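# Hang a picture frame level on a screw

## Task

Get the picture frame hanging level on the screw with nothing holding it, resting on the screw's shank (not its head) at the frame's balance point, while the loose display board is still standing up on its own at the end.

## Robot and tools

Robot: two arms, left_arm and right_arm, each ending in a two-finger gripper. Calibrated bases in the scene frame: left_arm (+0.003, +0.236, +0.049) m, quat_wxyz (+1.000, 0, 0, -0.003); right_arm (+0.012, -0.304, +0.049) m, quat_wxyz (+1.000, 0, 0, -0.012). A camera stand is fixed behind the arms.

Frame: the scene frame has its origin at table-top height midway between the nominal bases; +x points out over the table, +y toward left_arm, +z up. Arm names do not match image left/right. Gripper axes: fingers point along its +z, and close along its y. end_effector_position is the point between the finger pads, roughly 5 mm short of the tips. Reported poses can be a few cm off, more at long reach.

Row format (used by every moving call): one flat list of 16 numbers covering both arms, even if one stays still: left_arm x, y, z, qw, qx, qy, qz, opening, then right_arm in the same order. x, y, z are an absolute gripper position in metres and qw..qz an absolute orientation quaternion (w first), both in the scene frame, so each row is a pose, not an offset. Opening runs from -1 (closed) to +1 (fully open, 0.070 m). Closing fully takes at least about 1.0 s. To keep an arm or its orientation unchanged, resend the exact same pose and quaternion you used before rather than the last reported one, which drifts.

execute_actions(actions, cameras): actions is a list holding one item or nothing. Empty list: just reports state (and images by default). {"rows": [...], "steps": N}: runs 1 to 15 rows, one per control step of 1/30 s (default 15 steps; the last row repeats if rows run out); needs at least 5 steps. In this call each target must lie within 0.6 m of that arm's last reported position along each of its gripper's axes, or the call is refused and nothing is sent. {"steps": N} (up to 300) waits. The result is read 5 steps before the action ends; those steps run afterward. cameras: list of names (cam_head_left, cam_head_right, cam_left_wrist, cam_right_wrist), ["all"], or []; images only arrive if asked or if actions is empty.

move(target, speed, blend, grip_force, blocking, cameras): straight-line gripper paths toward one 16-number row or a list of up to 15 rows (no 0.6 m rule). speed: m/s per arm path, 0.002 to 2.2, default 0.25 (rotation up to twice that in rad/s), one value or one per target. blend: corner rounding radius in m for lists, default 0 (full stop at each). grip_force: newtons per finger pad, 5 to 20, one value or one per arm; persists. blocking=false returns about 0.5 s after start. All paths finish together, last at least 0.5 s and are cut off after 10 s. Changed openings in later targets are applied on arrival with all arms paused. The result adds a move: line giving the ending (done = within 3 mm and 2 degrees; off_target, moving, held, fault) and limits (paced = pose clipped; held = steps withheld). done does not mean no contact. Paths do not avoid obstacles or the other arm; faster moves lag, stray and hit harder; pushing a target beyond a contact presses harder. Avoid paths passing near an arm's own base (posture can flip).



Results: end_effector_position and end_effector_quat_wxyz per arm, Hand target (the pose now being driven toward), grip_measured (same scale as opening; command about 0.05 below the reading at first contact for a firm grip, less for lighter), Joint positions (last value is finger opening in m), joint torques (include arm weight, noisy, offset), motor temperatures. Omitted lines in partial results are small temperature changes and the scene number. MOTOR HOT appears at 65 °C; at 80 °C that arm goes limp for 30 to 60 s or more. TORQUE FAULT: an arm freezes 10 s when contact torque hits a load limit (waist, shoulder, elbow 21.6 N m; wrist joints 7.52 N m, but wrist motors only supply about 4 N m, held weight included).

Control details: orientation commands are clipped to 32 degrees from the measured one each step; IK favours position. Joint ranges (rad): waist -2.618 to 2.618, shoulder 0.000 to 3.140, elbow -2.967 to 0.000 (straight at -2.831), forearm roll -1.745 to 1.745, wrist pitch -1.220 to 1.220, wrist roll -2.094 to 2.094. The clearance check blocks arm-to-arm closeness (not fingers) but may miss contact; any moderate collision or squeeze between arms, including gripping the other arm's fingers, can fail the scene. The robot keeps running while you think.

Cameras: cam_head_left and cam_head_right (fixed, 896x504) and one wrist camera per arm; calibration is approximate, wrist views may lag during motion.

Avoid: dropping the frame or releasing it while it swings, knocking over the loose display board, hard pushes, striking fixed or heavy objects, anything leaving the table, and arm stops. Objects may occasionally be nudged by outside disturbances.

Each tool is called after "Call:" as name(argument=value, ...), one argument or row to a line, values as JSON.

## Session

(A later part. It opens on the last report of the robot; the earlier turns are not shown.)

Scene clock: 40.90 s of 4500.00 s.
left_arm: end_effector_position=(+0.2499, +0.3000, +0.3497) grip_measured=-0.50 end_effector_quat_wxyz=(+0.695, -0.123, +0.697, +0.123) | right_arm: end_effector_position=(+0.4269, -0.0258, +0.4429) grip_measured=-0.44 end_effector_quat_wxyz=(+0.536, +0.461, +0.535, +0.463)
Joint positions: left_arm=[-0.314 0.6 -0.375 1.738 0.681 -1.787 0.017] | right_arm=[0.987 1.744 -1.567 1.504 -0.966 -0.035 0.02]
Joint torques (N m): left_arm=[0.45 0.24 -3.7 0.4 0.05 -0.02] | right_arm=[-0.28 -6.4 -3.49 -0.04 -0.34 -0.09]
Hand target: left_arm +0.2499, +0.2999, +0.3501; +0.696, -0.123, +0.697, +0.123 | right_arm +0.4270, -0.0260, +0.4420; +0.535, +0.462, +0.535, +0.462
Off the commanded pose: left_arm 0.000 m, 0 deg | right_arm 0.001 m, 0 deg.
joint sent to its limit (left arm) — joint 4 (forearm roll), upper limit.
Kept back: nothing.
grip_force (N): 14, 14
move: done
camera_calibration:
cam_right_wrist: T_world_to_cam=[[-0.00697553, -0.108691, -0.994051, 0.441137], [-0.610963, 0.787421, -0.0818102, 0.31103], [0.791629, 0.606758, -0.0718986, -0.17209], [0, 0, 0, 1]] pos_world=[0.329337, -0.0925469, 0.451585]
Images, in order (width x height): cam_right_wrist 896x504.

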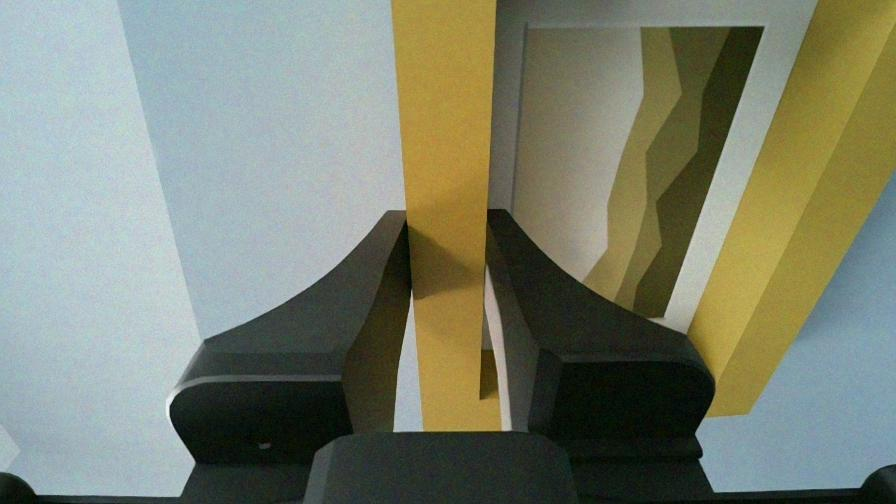

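Call:
move(
  target=[0.25, 0.30, 0.35, 0.6964, -0.1228, 0.6964, 0.1228, -0.5, 0.427, -0.026, 0.449, 0.5353, 0.462, 0.5353, 0.462, -0.52],
  speed=0.04,
  cameras=["cam_head_left","cam_head_right","cam_right_wrist"],
)

Call:
zoom_image(
  camera="cam_head_left",
  region=[400, 10, 540, 120],
)

Call:
zoom_image(
  camera="cam_head_right",
  region=[390, 0, 530, 110],
)

Scene clock: 41.87 s of 4500.00 s.
left_arm: end_effector_position=(+0.2499, +0.3000, +0.3497) grip_measured=-0.50 end_effector_quat_wxyz=(+0.695, -0.123, +0.697, +0.123) | right_arm: end_effector_position=(+0.4271, -0.0258, +0.4480) grip_measured=-0.44 end_effector_quat_wxyz=(+0.535, +0.462, +0.536, +0.461)
Joint positions: left_arm=[-0.314 0.6 -0.375 1.738 0.681 -1.787 0.018] | right_arm=[0.987 1.746 -1.594 1.528 -0.966 -0.07 0.02]
Joint torques (N m): left_arm=[0.56 0.31 -3.64 0.38 0.06 -0.01] | right_arm=[-1.11 -9.08 -5.48 -1.96 0.07 -0.08]
Hand target: left_arm +0.2499, +0.2999, +0.3501; +0.696, -0.123, +0.697, +0.123 | right_arm +0.4270, -0.0260, +0.4490; +0.535, +0.462, +0.535, +0.462
Off the commanded pose: left_arm 0.000 m, 0 deg | right_arm 0.001 m, 0 deg.
joint sent to its limit (left arm) — joint 4 (forearm roll), upper limit.
Kept back: nothing.
grip_force (N): 14, 14
move: done
camera_calibration:
cam_right_wrist: T_world_to_cam=[[-0.0121131, -0.108768, -0.993993, 0.448265], [-0.609831, 0.788598, -0.0788609, 0.309915], [0.792439, 0.605213, -0.0758824, -0.170503], [0, 0, 0, 1]] pos_world=[0.329539, -0.0924509, 0.457075]
Images, in order (width x height): cam_head_left 896x504, cam_head_right 896x504, cam_right_wrist 896x504.

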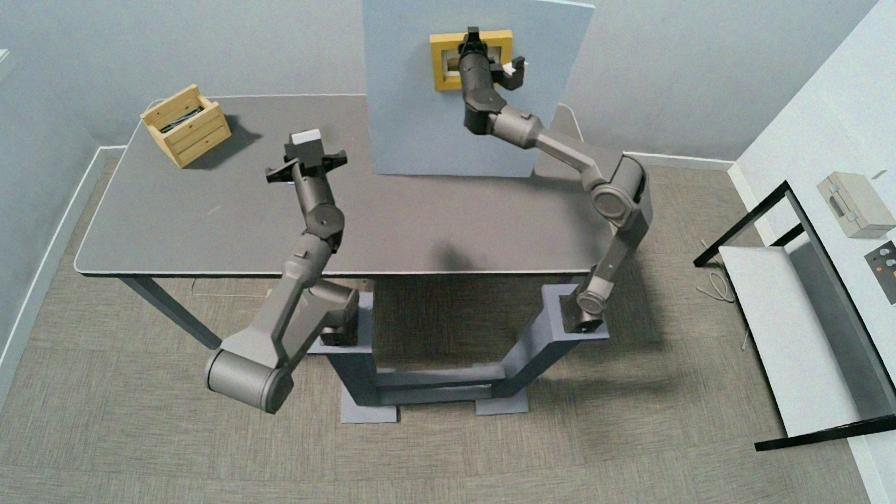

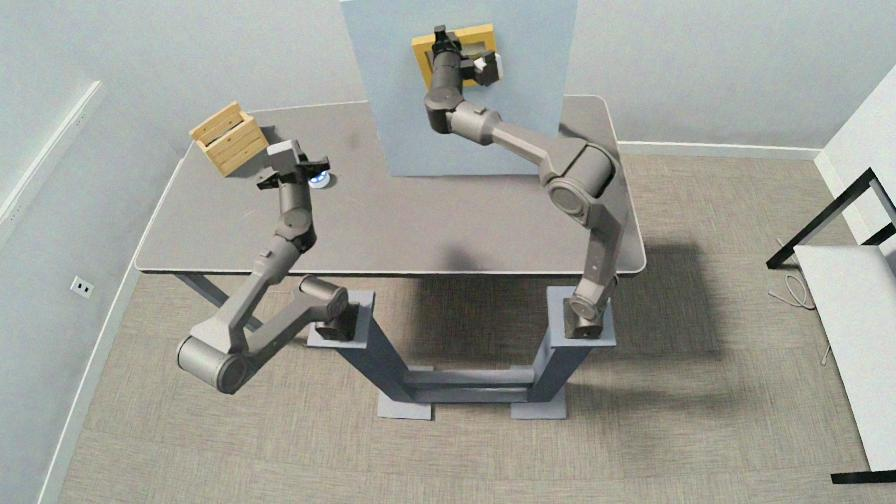

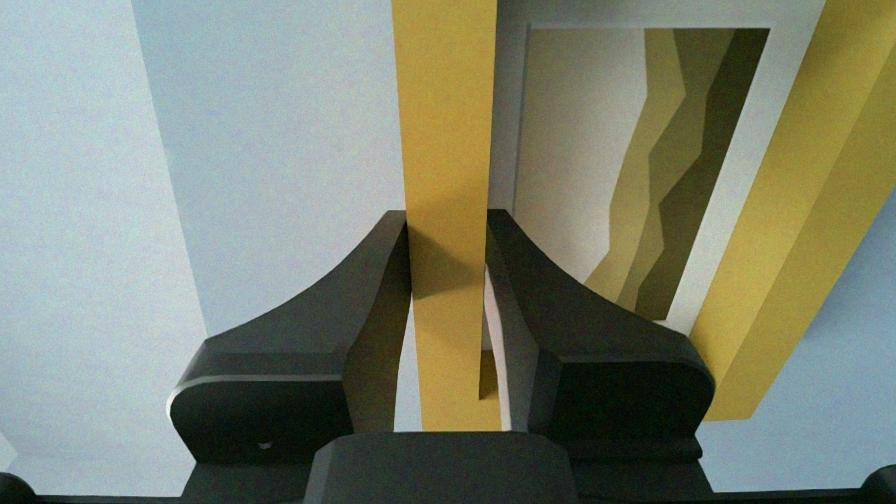

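Scaled by 3.600 from the camera's 896x504 image, which has a finer 1280x720 frame.

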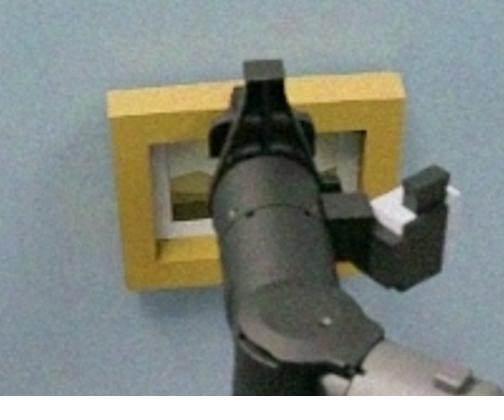

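Scaled by 3.600 from the camera's 896x504 image, which has a finer 1280x720 frame.

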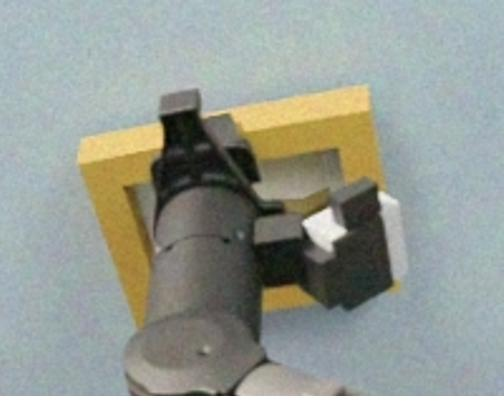

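Call:
move(
  target=[
    [0.25, 0.30, 0.35, 0.6964, -0.1228, 0.6964, 0.1228, -0.5, 0.427, -0.033, 0.4515, 0.5, 0.5, 0.5, 0.5, -0.52],
    [0.25, 0.30, 0.35, 0.6964, -0.1228, 0.6964, 0.1228, -0.5, 0.427, -0.033, 0.447, 0.5, 0.5, 0.5, 0.5, -0.52],
  ],
  speed=[0.06, 0.03],
  cameras=["cam_head_left","cam_head_right","cam_right_wrist"],
)

Call:
zoom_image(
  camera="cam_head_left",
  region=[400, 10, 540, 120],
)

Call:
zoom_image(
  camera="cam_head_right",
  region=[390, 0, 530, 110],
)

Scene clock: 45.40 s of 4500.00 s.
left_arm: end_effector_position=(+0.2499, +0.3000, +0.3497) grip_measured=-0.50 end_effector_quat_wxyz=(+0.695, -0.123, +0.697, +0.123) | right_arm: end_effector_position=(+0.4268, -0.0327, +0.4466) grip_measured=-0.44 end_effector_quat_wxyz=(+0.499, +0.500, +0.500, +0.500)
Joint positions: left_arm=[-0.314 0.6 -0.375 1.738 0.681 -1.787 0.018] | right_arm=[0.976 1.724 -1.557 1.515 -0.953 0.098 0.02]
Joint torques (N m): left_arm=[0.24 0.62 -3.75 0.43 0.09 -0.02] | right_arm=[-0.23 -8.34 -5.14 -1.65 -0.26 -0.26]
Hand target: left_arm +0.2499, +0.2999, +0.3501; +0.696, -0.123, +0.697, +0.123 | right_arm +0.4270, -0.0330, +0.4470; +0.500, +0.500, +0.500, +0.500
Off the commanded pose: left_arm 0.000 m, 0 deg | right_arm 0.001 m, 0 deg.
joint sent to its limit (left arm) — joint 4 (forearm roll), upper limit.
Kept back: nothing.
grip_force (N): 14, 14
move: done
camera_calibration:
cam_right_wrist: T_world_to_cam=[[-0.0107301, 0.0389727, -0.999183, 0.452725], [-0.611202, 0.790591, 0.0374003, 0.263619], [0.791402, 0.611104, 0.015337, -0.206283], [0, 0, 0, 1]] pos_world=[0.329235, -0.0999979, 0.445659]
Images, in order (width x height): cam_head_left 896x504, cam_head_right 896x504, cam_right_wrist 896x504.

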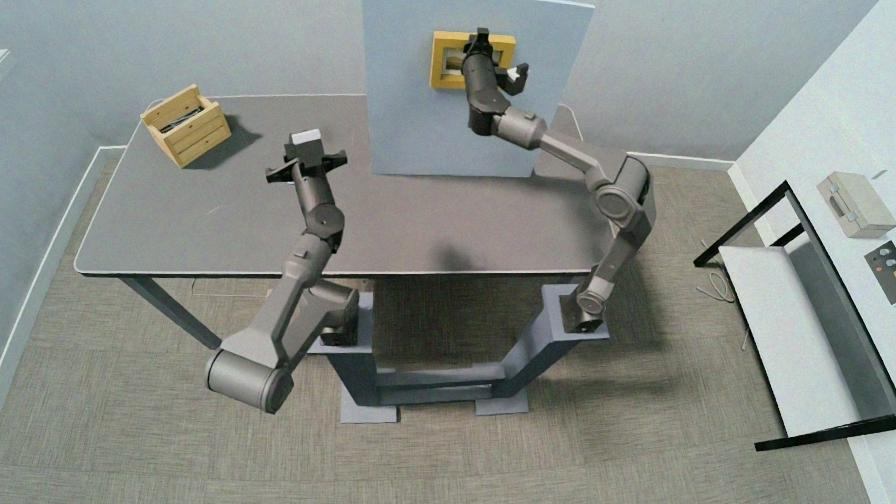

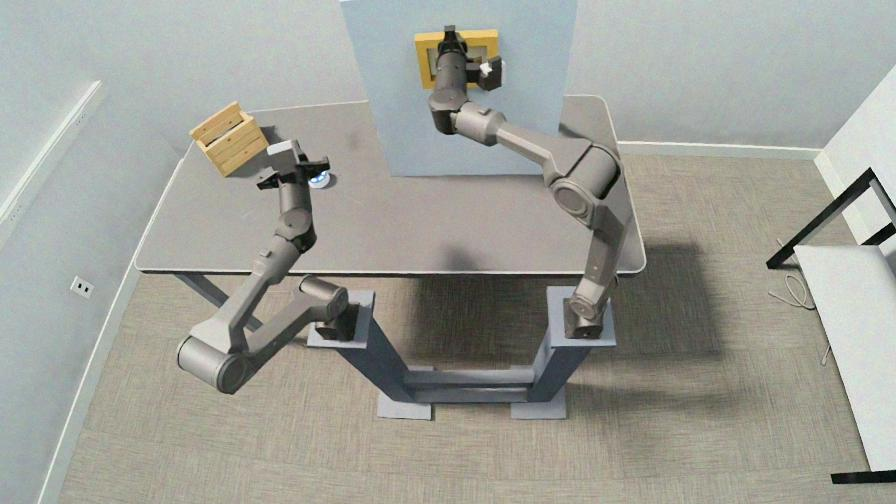

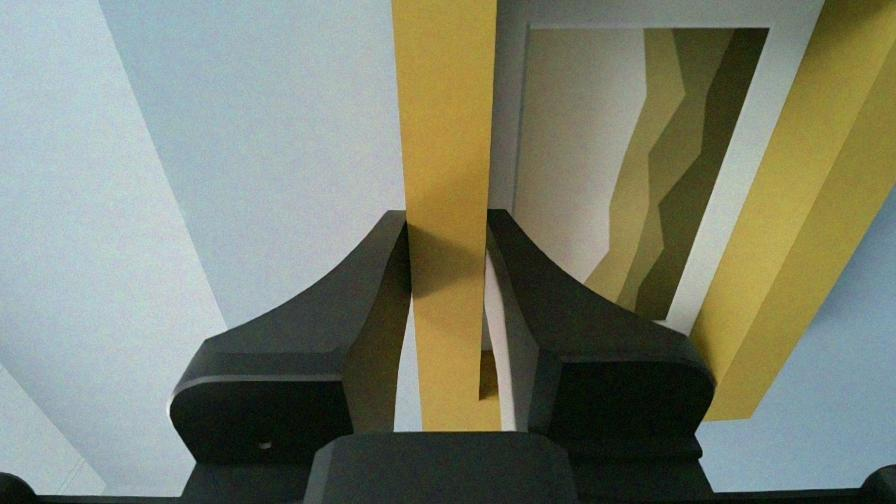

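Scaled by 3.600 from the camera's 896x504 image, which has a finer 1280x720 frame.

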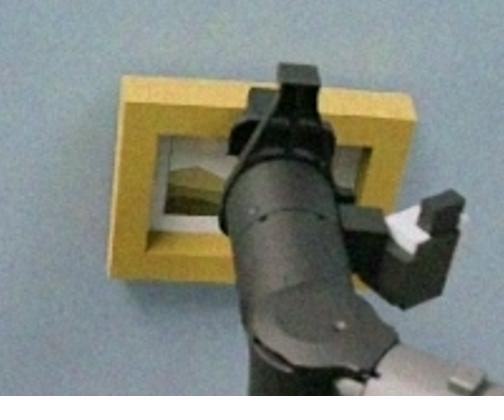

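Scaled by 3.600 from the camera's 896x504 image, which has a finer 1280x720 frame.

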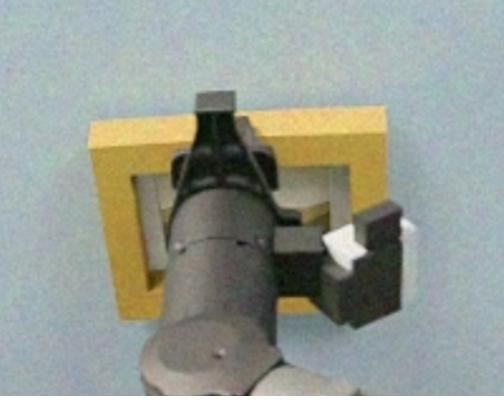

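Call:
move(
  target=[0.25, 0.30, 0.35, 0.6964, -0.1228, 0.6964, 0.1228, -0.5, 0.427, -0.033, 0.4450, 0.5, 0.5, 0.5, 0.5, -0.52],
  speed=0.02,
)

Call:
move(
  target=[0.25, 0.30, 0.35, 0.6964, -0.1228, 0.6964, 0.1228, -0.5, 0.427, -0.033, 0.4435, 0.5, 0.5, 0.5, 0.5, -0.52],
  speed=0.02,
)

Call:
move(
  target=[0.25, 0.30, 0.35, 0.6964, -0.1228, 0.6964, 0.1228, -0.5, 0.427, -0.033, 0.4420, 0.5, 0.5, 0.5, 0.5, -0.52],
  speed=0.02,
)

Scene clock: 46.67 s of 4500.00 s.
left_arm: end_effector_position=(+0.2499, +0.3000, +0.3497) grip_measured=-0.50 end_effector_quat_wxyz=(+0.695, -0.123, +0.697, +0.123) | right_arm: end_effector_position=(+0.4268, -0.0327, +0.4459) grip_measured=-0.44 end_effector_quat_wxyz=(+0.500, +0.499, +0.500, +0.501)
Joint positions: left_arm=[-0.314 0.6 -0.375 1.738 0.681 -1.787 0.018] | right_arm=[0.976 1.724 -1.551 1.508 -0.954 0.106 0.02]
Joint torques (N m): left_arm=[0.09 0.73 -3.84 0.4 0.14 -0.01] | right_arm=[0.24 -6.81 -3.25 -0.72 -0.36 0.15]
Hand target: left_arm +0.2499, +0.2999, +0.3501; +0.696, -0.123, +0.697, +0.123 | right_arm +0.4270, -0.0330, +0.4450; +0.500, +0.500, +0.500, +0.500
Off the commanded pose: left_arm 0.000 m, 0 deg | right_arm 0.001 m, 0 deg.
joint sent to its limit (left arm) — joint 4 (forearm roll), upper limit.
Kept back: nothing.
grip_force (N): 14, 14
move: done

Scene clock: 47.37 s of 4500.00 s.
left_arm: end_effector_position=(+0.2499, +0.3000, +0.3497) grip_measured=-0.50 end_effector_quat_wxyz=(+0.695, -0.123, +0.697, +0.123) | right_arm: end_effector_position=(+0.4268, -0.0326, +0.4451) grip_measured=-0.44 end_effector_quat_wxyz=(+0.501, +0.499, +0.499, +0.501)
Joint positions: left_arm=[-0.314 0.6 -0.375 1.738 0.681 -1.787 0.017] | right_arm=[0.976 1.724 -1.546 1.502 -0.954 0.113 0.02]
Joint torques (N m): left_arm=[-0.1 0.72 -3.78 0.42 0.15 -0.02] | right_arm=[0.3 -4.98 -1.01 1.23 -0.61 0.25]
Hand target: left_arm +0.2499, +0.2999, +0.3501; +0.696, -0.123, +0.697, +0.123 | right_arm +0.4270, -0.0330, +0.4435; +0.500, +0.500, +0.500, +0.500
Off the commanded pose: left_arm 0.000 m, 0 deg | right_arm 0.002 m, 0 deg.
joint sent to its limit (left arm) — joint 4 (forearm roll), upper limit.
Kept back: nothing.
grip_force (N): 14, 14
move: done

Scene clock: 48.07 s of 4500.00 s.
left_arm: end_effector_position=(+0.2499, +0.3000, +0.3497) grip_measured=-0.50 end_effector_quat_wxyz=(+0.695, -0.123, +0.697, +0.123) | right_arm: end_effector_position=(+0.4266, -0.0327, +0.4439) grip_measured=-0.44 end_effector_quat_wxyz=(+0.500, +0.499, +0.499, +0.502)
Joint positions: left_arm=[-0.314 0.6 -0.375 1.738 0.681 -1.787 0.017] | right_arm=[0.976 1.723 -1.54 1.498 -0.954 0.121 0.02]
Joint torques (N m): left_arm=[-0.14 0.71 -3.59 0.43 0.16 -0.03] | right_arm=[-1.43 -0.53 1.65 3.34 -0.83 0.27]
Hand target: left_arm +0.2499, +0.2999, +0.3501; +0.696, -0.123, +0.697, +0.123 | right_arm +0.4270, -0.0330, +0.4420; +0.500, +0.500, +0.500, +0.500
Off the commanded pose: left_arm 0.000 m, 0 deg | right_arm 0.002 m, 0 deg.
joint sent to its limit (left arm) — joint 4 (forearm roll), upper limit.
Kept back: nothing.
grip_force (N): 14, 14
move: done

Call:
move(
  target=[
    [0.25, 0.30, 0.35, 0.6964, -0.1228, 0.6964, 0.1228, -0.5, 0.427, -0.033, 0.4450, 0.5, 0.5, 0.5, 0.5, -0.52],
    [0.25, 0.30, 0.35, 0.6964, -0.1228, 0.6964, 0.1228, -0.5, 0.427, -0.033, 0.4450, 0.5, 0.5, 0.5, 0.5, -0.36],
  ],
  speed=0.03,
  cameras=["cam_head_left","cam_head_right","cam_right_wrist"],
)

Call:
zoom_image(
  camera="cam_head_left",
  region=[400, 10, 540, 120],
)

Call:
zoom_image(
  camera="cam_head_right",
  region=[390, 0, 530, 110],
)

Scene clock: 49.63 s of 4500.00 s.
left_arm: end_effector_position=(+0.2499, +0.3000, +0.3497) grip_measured=-0.50 end_effector_quat_wxyz=(+0.695, -0.123, +0.697, +0.123) | right_arm: end_effector_position=(+0.4269, -0.0328, +0.4435) grip_measured=-0.35 end_effector_quat_wxyz=(+0.499, +0.501, +0.501, +0.499)
Joint positions: left_arm=[-0.314 0.6 -0.375 1.738 0.681 -1.787 0.017] | right_arm=[0.976 1.725 -1.549 1.513 -0.955 0.106 0.023]
Joint torques (N m): left_arm=[-0.03 0.69 -3.74 0.43 0.16 -0.03] | right_arm=[-3.47 -2.46 -1.14 1.05 -0.35 0.01]
Hand target: left_arm +0.2499, +0.2999, +0.3501; +0.696, -0.123, +0.697, +0.123 | right_arm +0.4270, -0.0330, +0.4450; +0.500, +0.500, +0.500, +0.500
Off the commanded pose: left_arm 0.000 m, 0 deg | right_arm 0.002 m, 0 deg.
joint sent to its limit (left arm) — joint 4 (forearm roll), upper limit.
Kept back: nothing.
grip_force (N): 14, 14
move: done
camera_calibration:
cam_right_wrist: T_world_to_cam=[[-0.0139991, 0.0392046, -0.999133, 0.451], [-0.609781, 0.79158, 0.0396042, 0.262444], [0.792447, 0.609807, 0.0128248, -0.205681], [0, 0, 0, 1]] pos_world=[0.329339, -0.100001, 0.442853]
Images, in order (width x height): cam_head_left 896x504, cam_head_right 896x504, cam_right_wrist 896x504.

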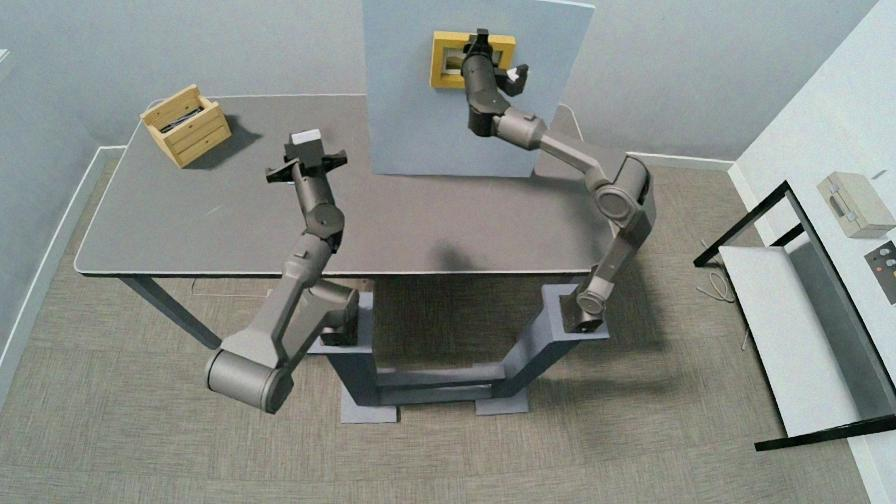

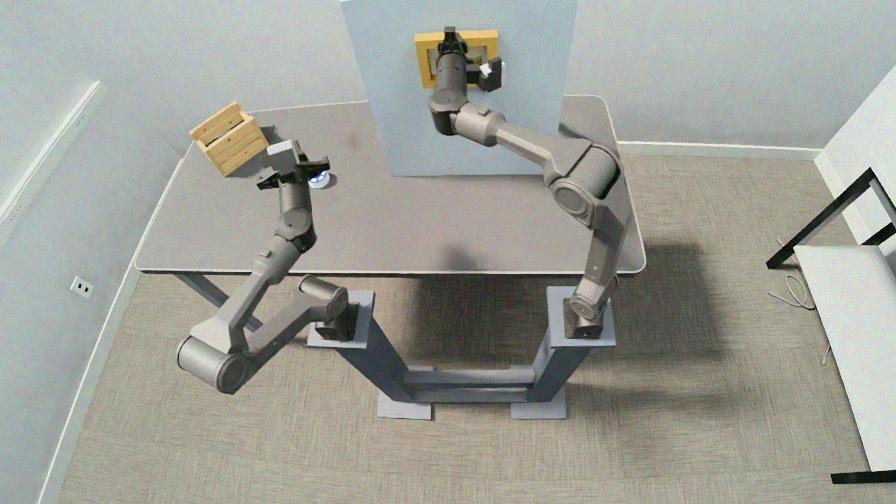

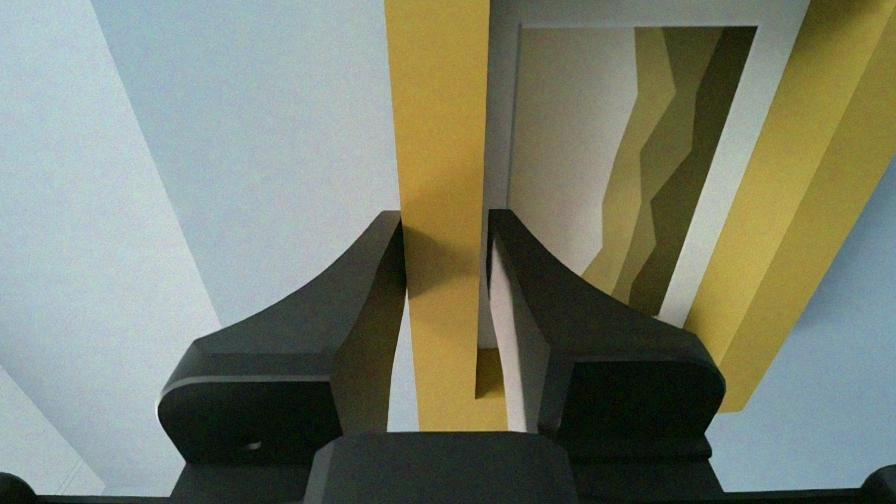

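Scaled by 3.600 from the camera's 896x504 image, which has a finer 1280x720 frame.

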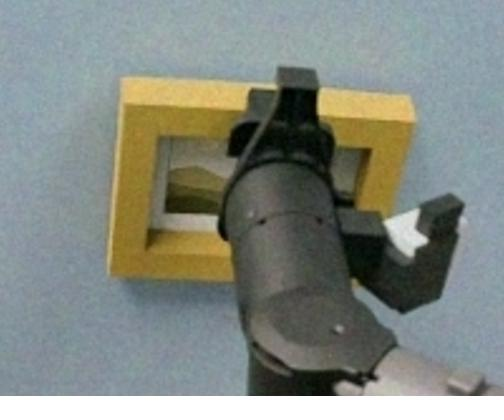

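Scaled by 3.600 from the camera's 896x504 image, which has a finer 1280x720 frame.

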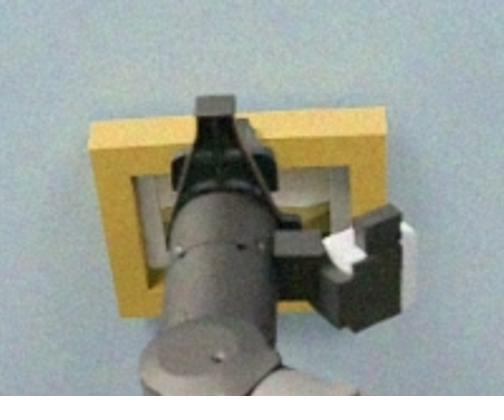

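Call:
move(
  target=[
    [0.25, 0.30, 0.35, 0.6964, -0.1228, 0.6964, 0.1228, -0.5, 0.427, -0.033, 0.4470, 0.5, 0.5, 0.5, 0.5, -0.36],
    [0.25, 0.30, 0.35, 0.6964, -0.1228, 0.6964, 0.1228, -0.5, 0.427, -0.033, 0.4470, 0.5, 0.5, 0.5, 0.5, 0.2],
  ],
  speed=0.03,
  cameras=["cam_head_left","cam_head_right","cam_right_wrist"],
)

Call:
zoom_image(
  camera="cam_head_left",
  region=[400, 10, 540, 120],
)

Call:
zoom_image(
  camera="cam_head_right",
  region=[390, 0, 530, 110],
)

Scene clock: 51.20 s of 4500.00 s.
left_arm: end_effector_position=(+0.2499, +0.3000, +0.3497) grip_measured=-0.50 end_effector_quat_wxyz=(+0.695, -0.123, +0.697, +0.123) | right_arm: end_effector_position=(+0.4272, -0.0330, +0.4467) grip_measured=+0.20 end_effector_quat_wxyz=(+0.500, +0.500, +0.500, +0.500)
Joint positions: left_arm=[-0.314 0.6 -0.375 1.738 0.681 -1.787 0.017] | right_arm=[0.975 1.725 -1.558 1.515 -0.954 0.097 0.042]
Joint torques (N m): left_arm=[-0.13 0.62 -3.78 0.43 0.2 -0.04] | right_arm=[0.74 -7.94 -4.68 -1.16 -0.14 -0.2]
Hand target: left_arm +0.2499, +0.2999, +0.3501; +0.696, -0.123, +0.697, +0.123 | right_arm +0.4270, -0.0330, +0.4470; +0.500, +0.500, +0.500, +0.500
Off the commanded pose: left_arm 0.000 m, 0 deg | right_arm 0.000 m, 0 deg.
joint sent to its limit (left arm) — joint 4 (forearm roll), upper limit.
Kept back: nothing.
grip_force (N): 14, 14
move: done
camera_calibration:
cam_right_wrist: T_world_to_cam=[[-0.0103025, 0.0381433, -0.999219, 0.452627], [-0.609741, 0.791759, 0.0365107, 0.263995], [0.792534, 0.609641, 0.0151005, -0.206815], [0, 0, 0, 1]] pos_world=[0.32954, -0.100202, 0.445758]
Images, in order (width x height): cam_head_left 896x504, cam_head_right 896x504, cam_right_wrist 896x504.

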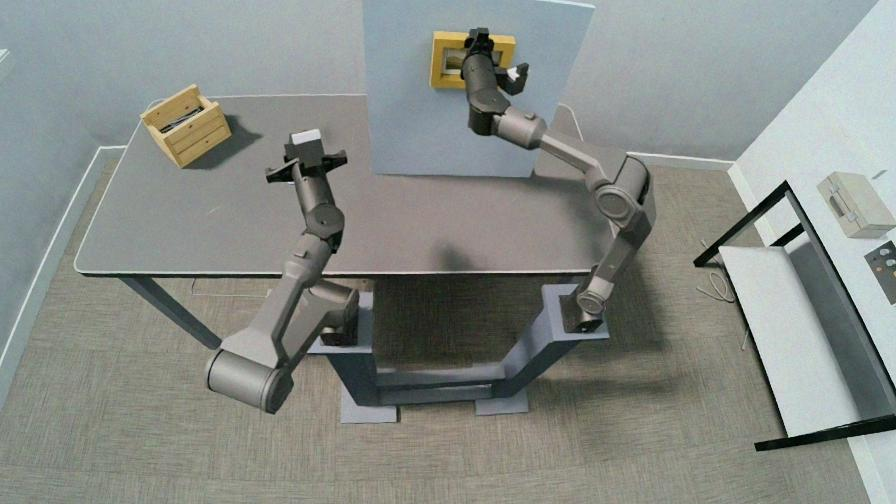

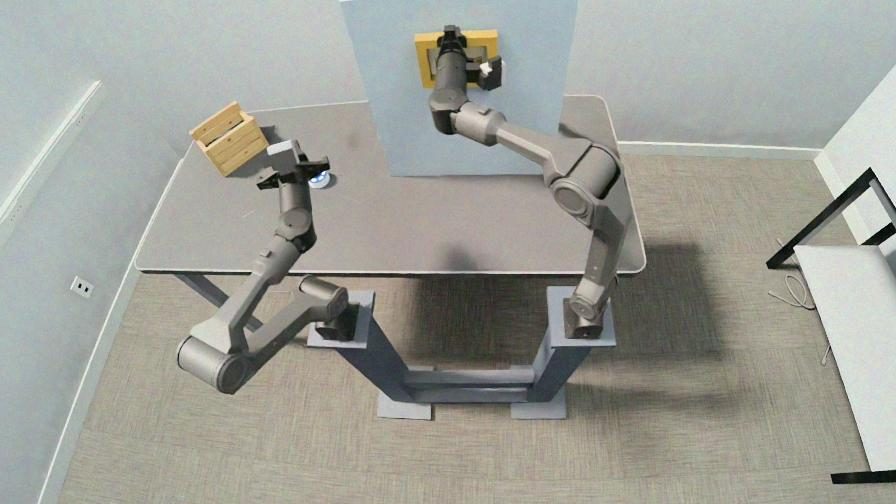

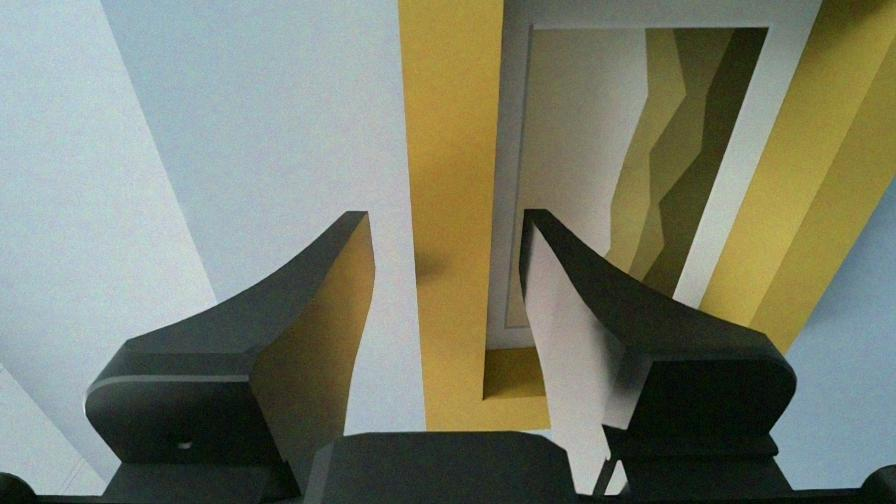

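Scaled by 3.600 from the camera's 896x504 image, which has a finer 1280x720 frame.

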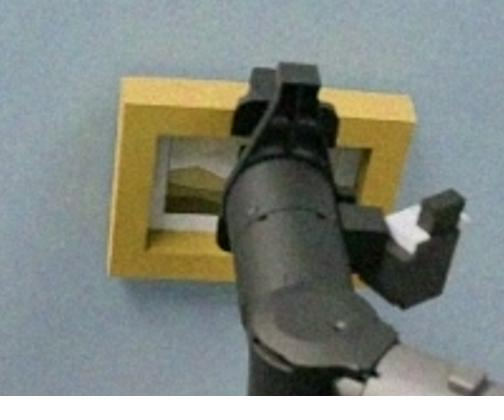

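Scaled by 3.600 from the camera's 896x504 image, which has a finer 1280x720 frame.

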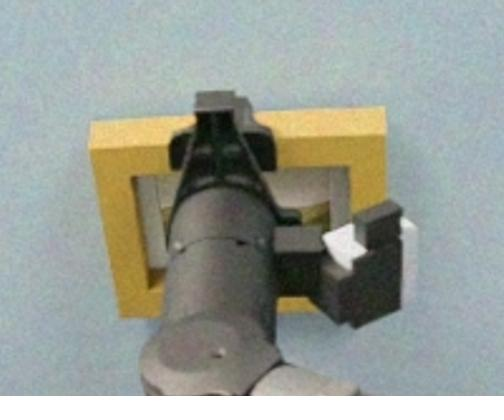

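Call:
move(
  target=[
    [0.25, 0.30, 0.35, 0.6964, -0.1228, 0.6964, 0.1228, -0.5, 0.38, -0.033, 0.4470, 0.5, 0.5, 0.5, 0.5, 0.2],
    [0.25, 0.30, 0.35, 0.6964, -0.1228, 0.6964, 0.1228, -0.5, 0.26, -0.12, 0.40, 0.5, 0.5, 0.5, 0.5, 0.2],
  ],
  speed=[0.08, 0.3],
  blend=0.01,
  cameras=["cam_head_left","cam_head_right","cam_right_wrist"],
)

Call:
zoom_image(
  camera="cam_head_left",
  region=[410, 20, 530, 100],
)

Call:
zoom_image(
  camera="cam_head_right",
  region=[400, 15, 520, 100],
)

Scene clock: 53.10 s of 4500.00 s.
left_arm: end_effector_position=(+0.2499, +0.3000, +0.3497) grip_measured=-0.50 end_effector_quat_wxyz=(+0.695, -0.123, +0.697, +0.123) | right_arm: end_effector_position=(+0.2604, -0.1201, +0.4002) grip_measured=+0.20 end_effector_quat_wxyz=(+0.452, +0.468, +0.545, +0.529)
Joint positions: left_arm=[-0.314 0.6 -0.375 1.738 0.681 -1.787 0.017] | right_arm=[1.4 1.088 -0.784 1.526 -1.224 0.222 0.042]
Joint torques (N m): left_arm=[-0.35 0.75 -3.64 0.4 0.2 -0.05] | right_arm=[-0.46 -0.8 -4.01 -1.27 -0.28 0.14]
Hand target: left_arm +0.2499, +0.2999, +0.3501; +0.696, -0.123, +0.697, +0.123 | right_arm +0.2606, -0.1201, +0.4000; +0.452, +0.468, +0.545, +0.529
Off the commanded pose: left_arm 0.000 m, 0 deg | right_arm 0.000 m, 9 deg.
joint sent to its limit (left arm) — joint 4 (forearm roll), upper limit.
joint sent to its limit (right arm) — joint 5 (wrist pitch), lower limit.
Kept back: nothing.
grip_force (N): 14, 14
move: off_target (right_arm)
camera_calibration:
cam_right_wrist: T_world_to_cam=[[-0.0476695, 0.0348234, -0.998256, 0.416732], [-0.723163, 0.688192, 0.0585401, 0.241267], [0.689031, 0.724692, -0.00762277, 0.0290723], [0, 0, 0, 1]] pos_world=[0.174309, -0.201618, 0.402103]
Images, in order (width x height): cam_head_left 896x504, cam_head_right 896x504, cam_right_wrist 896x504.

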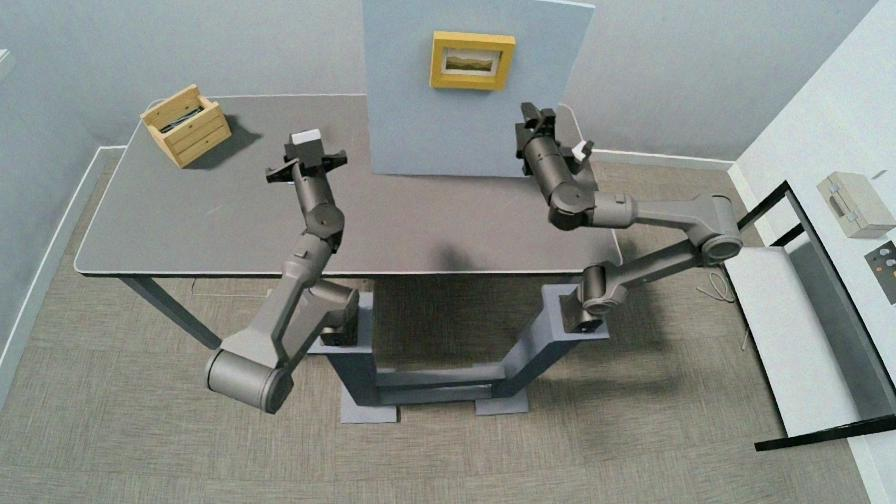

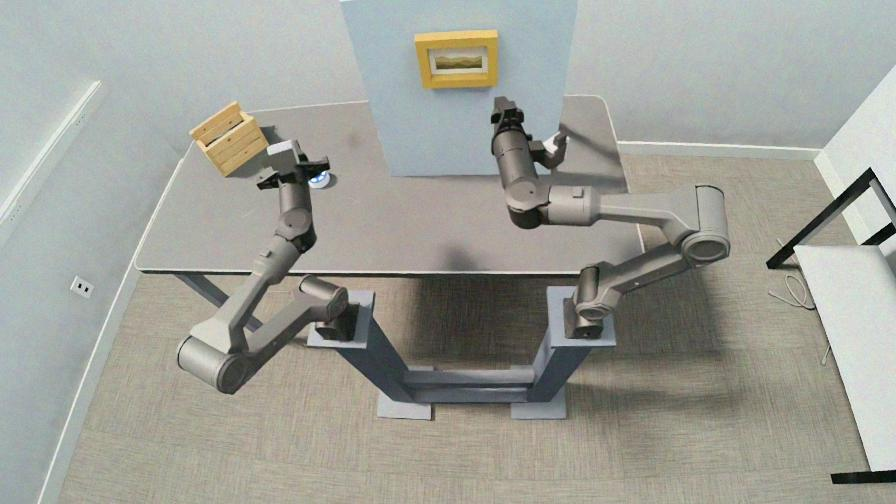

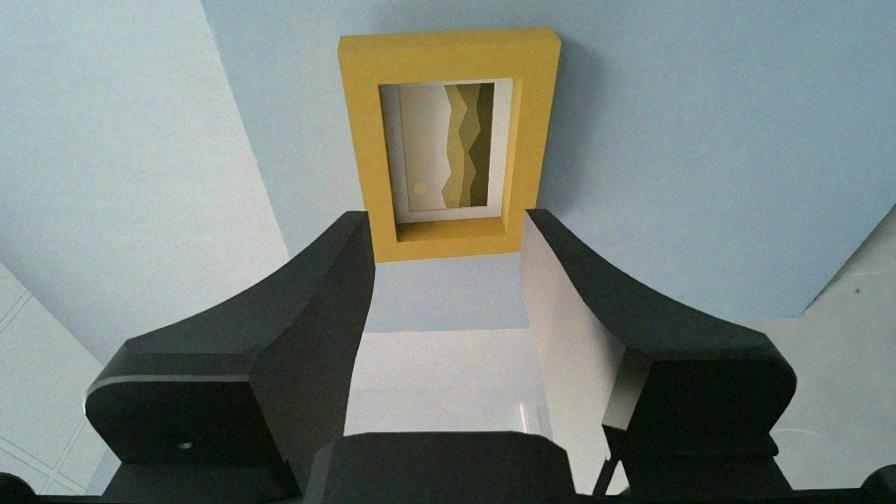

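Scaled by 4.200 from the camera's 896x504 image, which has a finer 1280x720 frame.

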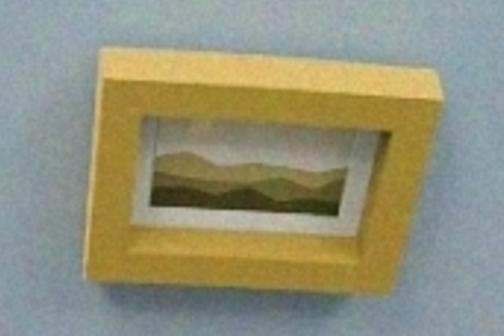

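Scaled by 4.200 from the camera's 896x504 image, which has a finer 1280x720 frame.

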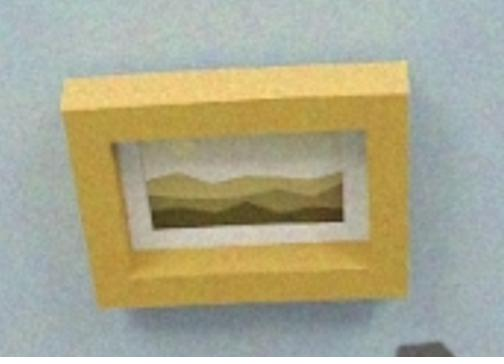

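Call:
move(
  target=[
    [0.25, 0.30, 0.35, 0.6964, -0.1228, 0.6964, 0.1228, -0.5, 0.38, -0.033, 0.4457, 0.5, 0.5, 0.5, 0.5, 0.2],
    [0.25, 0.30, 0.35, 0.6964, -0.1228, 0.6964, 0.1228, -0.5, 0.427, -0.033, 0.4457, 0.5, 0.5, 0.5, 0.5, 0.2],
    [0.25, 0.30, 0.35, 0.6964, -0.1228, 0.6964, 0.1228, -0.5, 0.427, -0.033, 0.4457, 0.5, 0.5, 0.5, 0.5, -0.51],
    [0.25, 0.30, 0.35, 0.6964, -0.1228, 0.6964, 0.1228, -0.5, 0.427, -0.0333, 0.4545, 0.5, 0.5, 0.5, 0.5, -0.51],
  ],
  speed=[0.3, 0.08, 0.08, 0.05],
  blend=[0.01, 0, 0, 0],
  cameras=["cam_right_wrist"],
)

Call:
move(
  target=[0.25, 0.30, 0.35, 0.6964, -0.1228, 0.6964, 0.1228, -0.5, 0.430, -0.0333, 0.4545, 0.5, 0.5, 0.5, 0.5, -0.51],
  speed=0.03,
)

Call:
move(
  target=[0.25, 0.30, 0.35, 0.6964, -0.1228, 0.6964, 0.1228, -0.5, 0.433, -0.0333, 0.4545, 0.5, 0.5, 0.5, 0.5, -0.51],
  speed=0.03,
)

Scene clock: 60.43 s of 4500.00 s.
left_arm: end_effector_position=(+0.2499, +0.3000, +0.3497) grip_measured=-0.50 end_effector_quat_wxyz=(+0.695, -0.123, +0.697, +0.123) | right_arm: end_effector_position=(+0.4272, -0.0331, +0.4540) grip_measured=-0.44 end_effector_quat_wxyz=(+0.500, +0.500, +0.500, +0.500)
Joint positions: left_arm=[-0.314 0.6 -0.375 1.738 0.681 -1.787 0.018] | right_arm=[0.975 1.725 -1.588 1.536 -0.952 0.06 0.02]
Joint torques (N m): left_arm=[-0.43 0.64 -3.69 0.43 0.23 -0.08] | right_arm=[-0.54 -8.92 -4.92 -1.65 0.01 0.03]
Hand target: left_arm +0.2499, +0.2999, +0.3501; +0.696, -0.123, +0.697, +0.123 | right_arm +0.4270, -0.0333, +0.4545; +0.500, +0.500, +0.500, +0.500
Off the commanded pose: left_arm 0.000 m, 0 deg | right_arm 0.001 m, 0 deg.
joint sent to its limit (left arm) — joint 4 (forearm roll), upper limit.
Kept back: nothing.
grip_force (N): 14, 14
move: done
camera_calibration:
cam_right_wrist: T_world_to_cam=[[-0.010638, 0.0375474, -0.999238, 0.460082], [-0.610125, 0.791476, 0.036236, 0.264025], [0.792234, 0.610045, 0.0144889, -0.206449], [0, 0, 0, 1]] pos_world=[0.329538, -0.100301, 0.453156]
Images, in order (width x height): cam_right_wrist 896x504.

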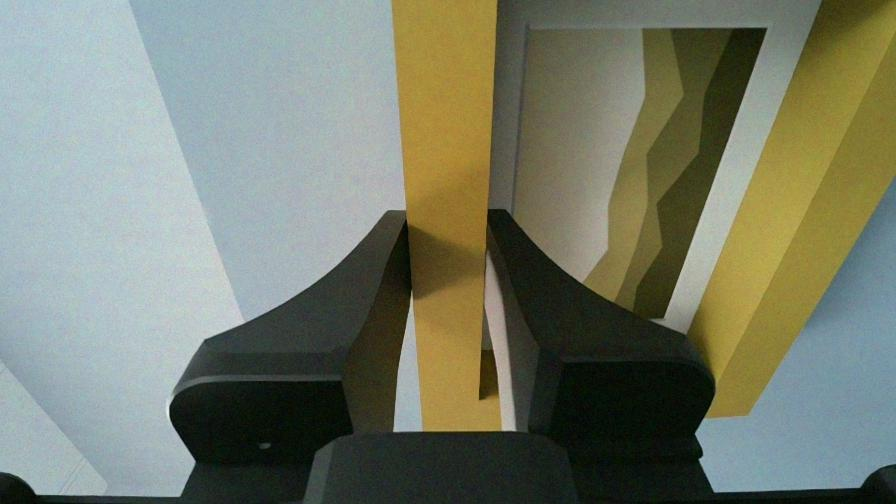

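Scene clock: 61.13 s of 4500.00 s.
left_arm: end_effector_position=(+0.2499, +0.3000, +0.3497) grip_measured=-0.50 end_effector_quat_wxyz=(+0.695, -0.123, +0.697, +0.123) | right_arm: end_effector_position=(+0.4291, -0.0325, +0.4554) grip_measured=-0.45 end_effector_quat_wxyz=(+0.499, +0.499, +0.500, +0.502)
Joint positions: left_arm=[-0.314 0.6 -0.375 1.738 0.681 -1.787 0.018] | right_arm=[0.97 1.729 -1.596 1.536 -0.944 0.059 0.019]
Joint torques (N m): left_arm=[-0.61 0.68 -3.6 0.45 0.25 -0.06] | right_arm=[-5.72 -4.09 -4.76 -1.34 -0.03 -0.24]
Hand target: left_arm +0.2499, +0.2999, +0.3501; +0.696, -0.123, +0.697, +0.123 | right_arm +0.4300, -0.0333, +0.4545; +0.500, +0.500, +0.500, +0.500
Off the commanded pose: left_arm 0.000 m, 0 deg | right_arm 0.002 m, 0 deg.
joint sent to its limit (left arm) — joint 4 (forearm roll), upper limit.
Kept back: nothing.
grip_force (N): 14, 14
move: done

Scene clock: 61.83 s of 4500.00 s.
left_arm: end_effector_position=(+0.2499, +0.3000, +0.3497) grip_measured=-0.50 end_effector_quat_wxyz=(+0.695, -0.123, +0.697, +0.123) | right_arm: end_effector_position=(+0.4329, -0.0328, +0.4549) grip_measured=-0.44 end_effector_quat_wxyz=(+0.500, +0.499, +0.500, +0.501)
Joint positions: left_arm=[-0.314 0.6 -0.375 1.738 0.681 -1.787 0.018] | right_arm=[0.96 1.737 -1.606 1.537 -0.935 0.056 0.02]
Joint torques (N m): left_arm=[-0.65 0.72 -3.85 0.44 0.24 -0.06] | right_arm=[-8.32 -3.67 -3.48 -0.63 -1.01 -0.28]
Hand target: left_arm +0.2499, +0.2999, +0.3501; +0.696, -0.123, +0.697, +0.123 | right_arm +0.4330, -0.0333, +0.4545; +0.500, +0.500, +0.500, +0.500
Off the commanded pose: left_arm 0.000 m, 0 deg | right_arm 0.001 m, 0 deg.
joint sent to its limit (left arm) — joint 4 (forearm roll), upper limit.
Kept back: nothing.
grip_force (N): 14, 14
move: done

Call:
move(
  target=[0.25, 0.30, 0.35, 0.6964, -0.1228, 0.6964, 0.1228, -0.5, 0.427, -0.0333, 0.4545, 0.5, 0.5, 0.5, 0.5, -0.51],
  speed=0.03,
  cameras=["all"],
)

Call:
zoom_image(
  camera="cam_head_left",
  region=[350, 0, 610, 190],
)

Call:
zoom_image(
  camera="cam_head_right",
  region=[390, 0, 530, 110],
)

Scene clock: 65.40 s of 4500.00 s.
left_arm: end_effector_position=(+0.2499, +0.3000, +0.3497) grip_measured=-0.50 end_effector_quat_wxyz=(+0.695, -0.123, +0.697, +0.123) | right_arm: end_effector_position=(+0.4271, -0.0337, +0.4540) grip_measured=-0.44 end_effector_quat_wxyz=(+0.500, +0.500, +0.500, +0.499)
Joint positions: left_arm=[-0.314 0.6 -0.375 1.738 0.681 -1.787 0.018] | right_arm=[0.974 1.724 -1.586 1.536 -0.953 0.06 0.02]
Joint torques (N m): left_arm=[-0.61 0.43 -3.54 0.44 0.25 -0.08] | right_arm=[0.4 -8.54 -5.22 -1.6 0.02 0.15]
Hand target: left_arm +0.2499, +0.2999, +0.3501; +0.696, -0.123, +0.697, +0.123 | right_arm +0.4270, -0.0333, +0.4545; +0.500, +0.500, +0.500, +0.500
Off the commanded pose: left_arm 0.000 m, 0 deg | right_arm 0.001 m, 0 deg.
joint sent to its limit (left arm) — joint 4 (forearm roll), upper limit.
Kept back: nothing.
grip_force (N): 14, 14
move: done
camera_calibration:
cam_left_wrist: T_world_to_cam=[[0.364751, -0.93104, -0.0110118, 0.195545], [-0.526823, -0.196611, -0.826923, 0.480369], [0.767733, 0.307422, -0.562207, 0.0342584], [0, 0, 0, 1]] pos_world=[0.155443, 0.265975, 0.418642]
cam_right_wrist: T_world_to_cam=[[-0.0107356, 0.0379459, -0.999222, 0.460165], [-0.609043, 0.792291, 0.0366311, 0.26385], [0.793064, 0.608963, 0.014605, -0.206422], [0, 0, 0, 1]] pos_world=[0.329342, -0.100804, 0.453157]

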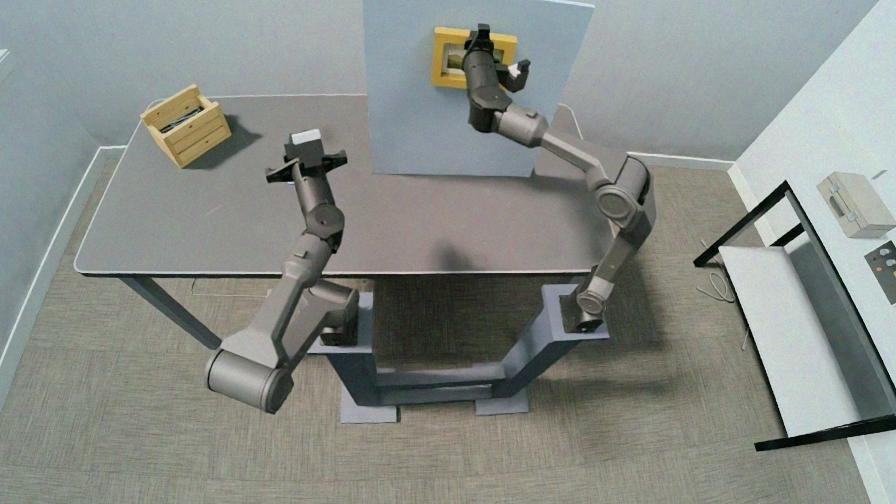

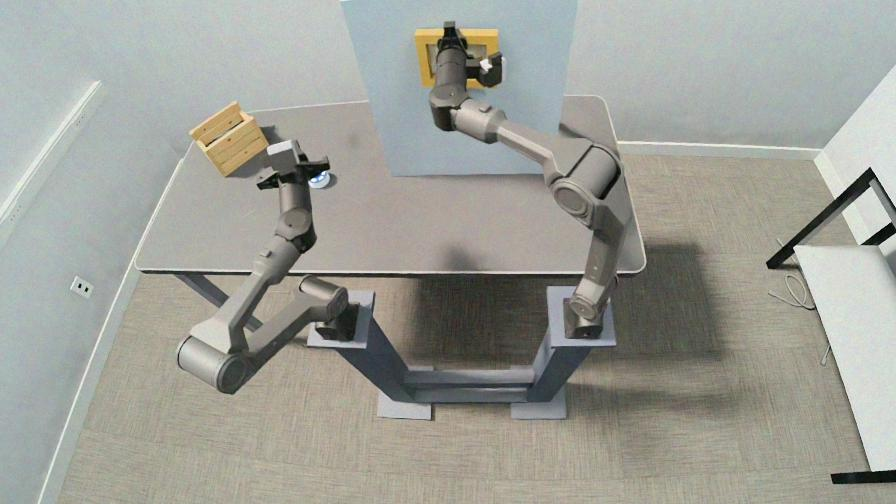

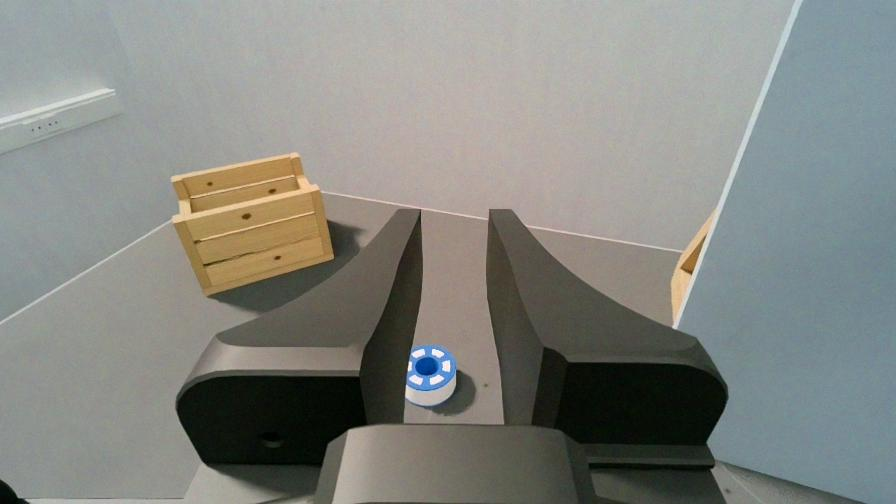

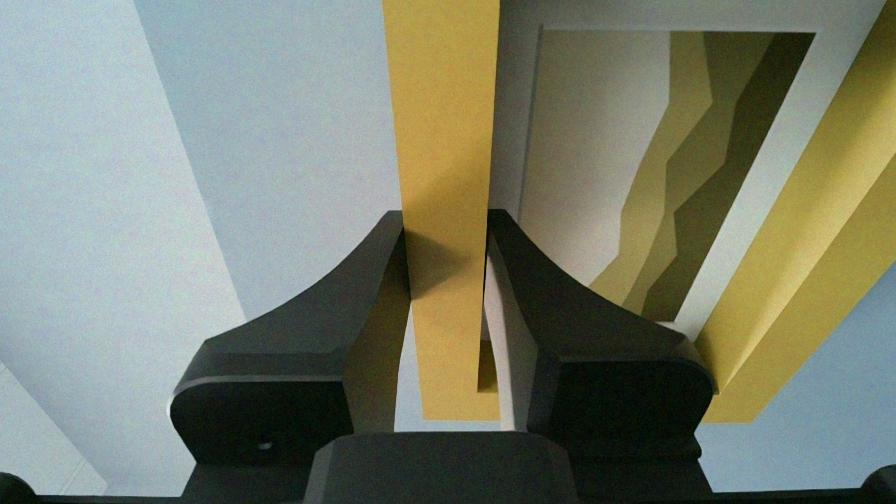

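Scaled by 1.938 from the camera's 896x504 image, which has a finer 1280x720 frame.

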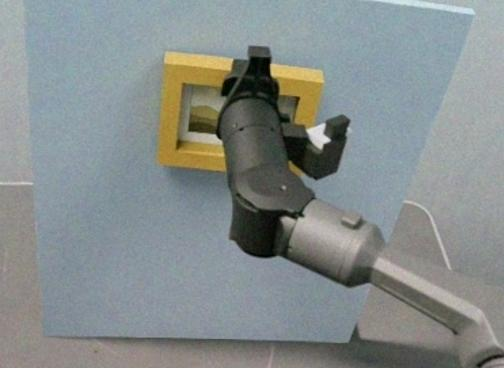

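Scaled by 3.600 from the camera's 896x504 image, which has a finer 1280x720 frame.

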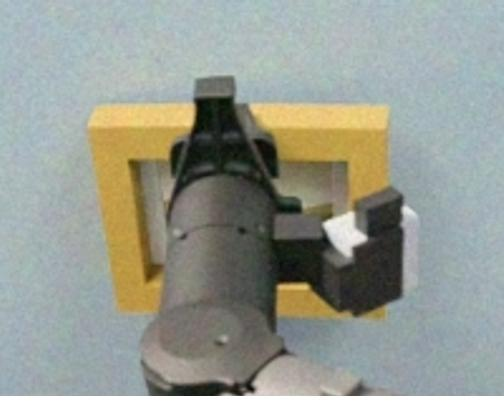

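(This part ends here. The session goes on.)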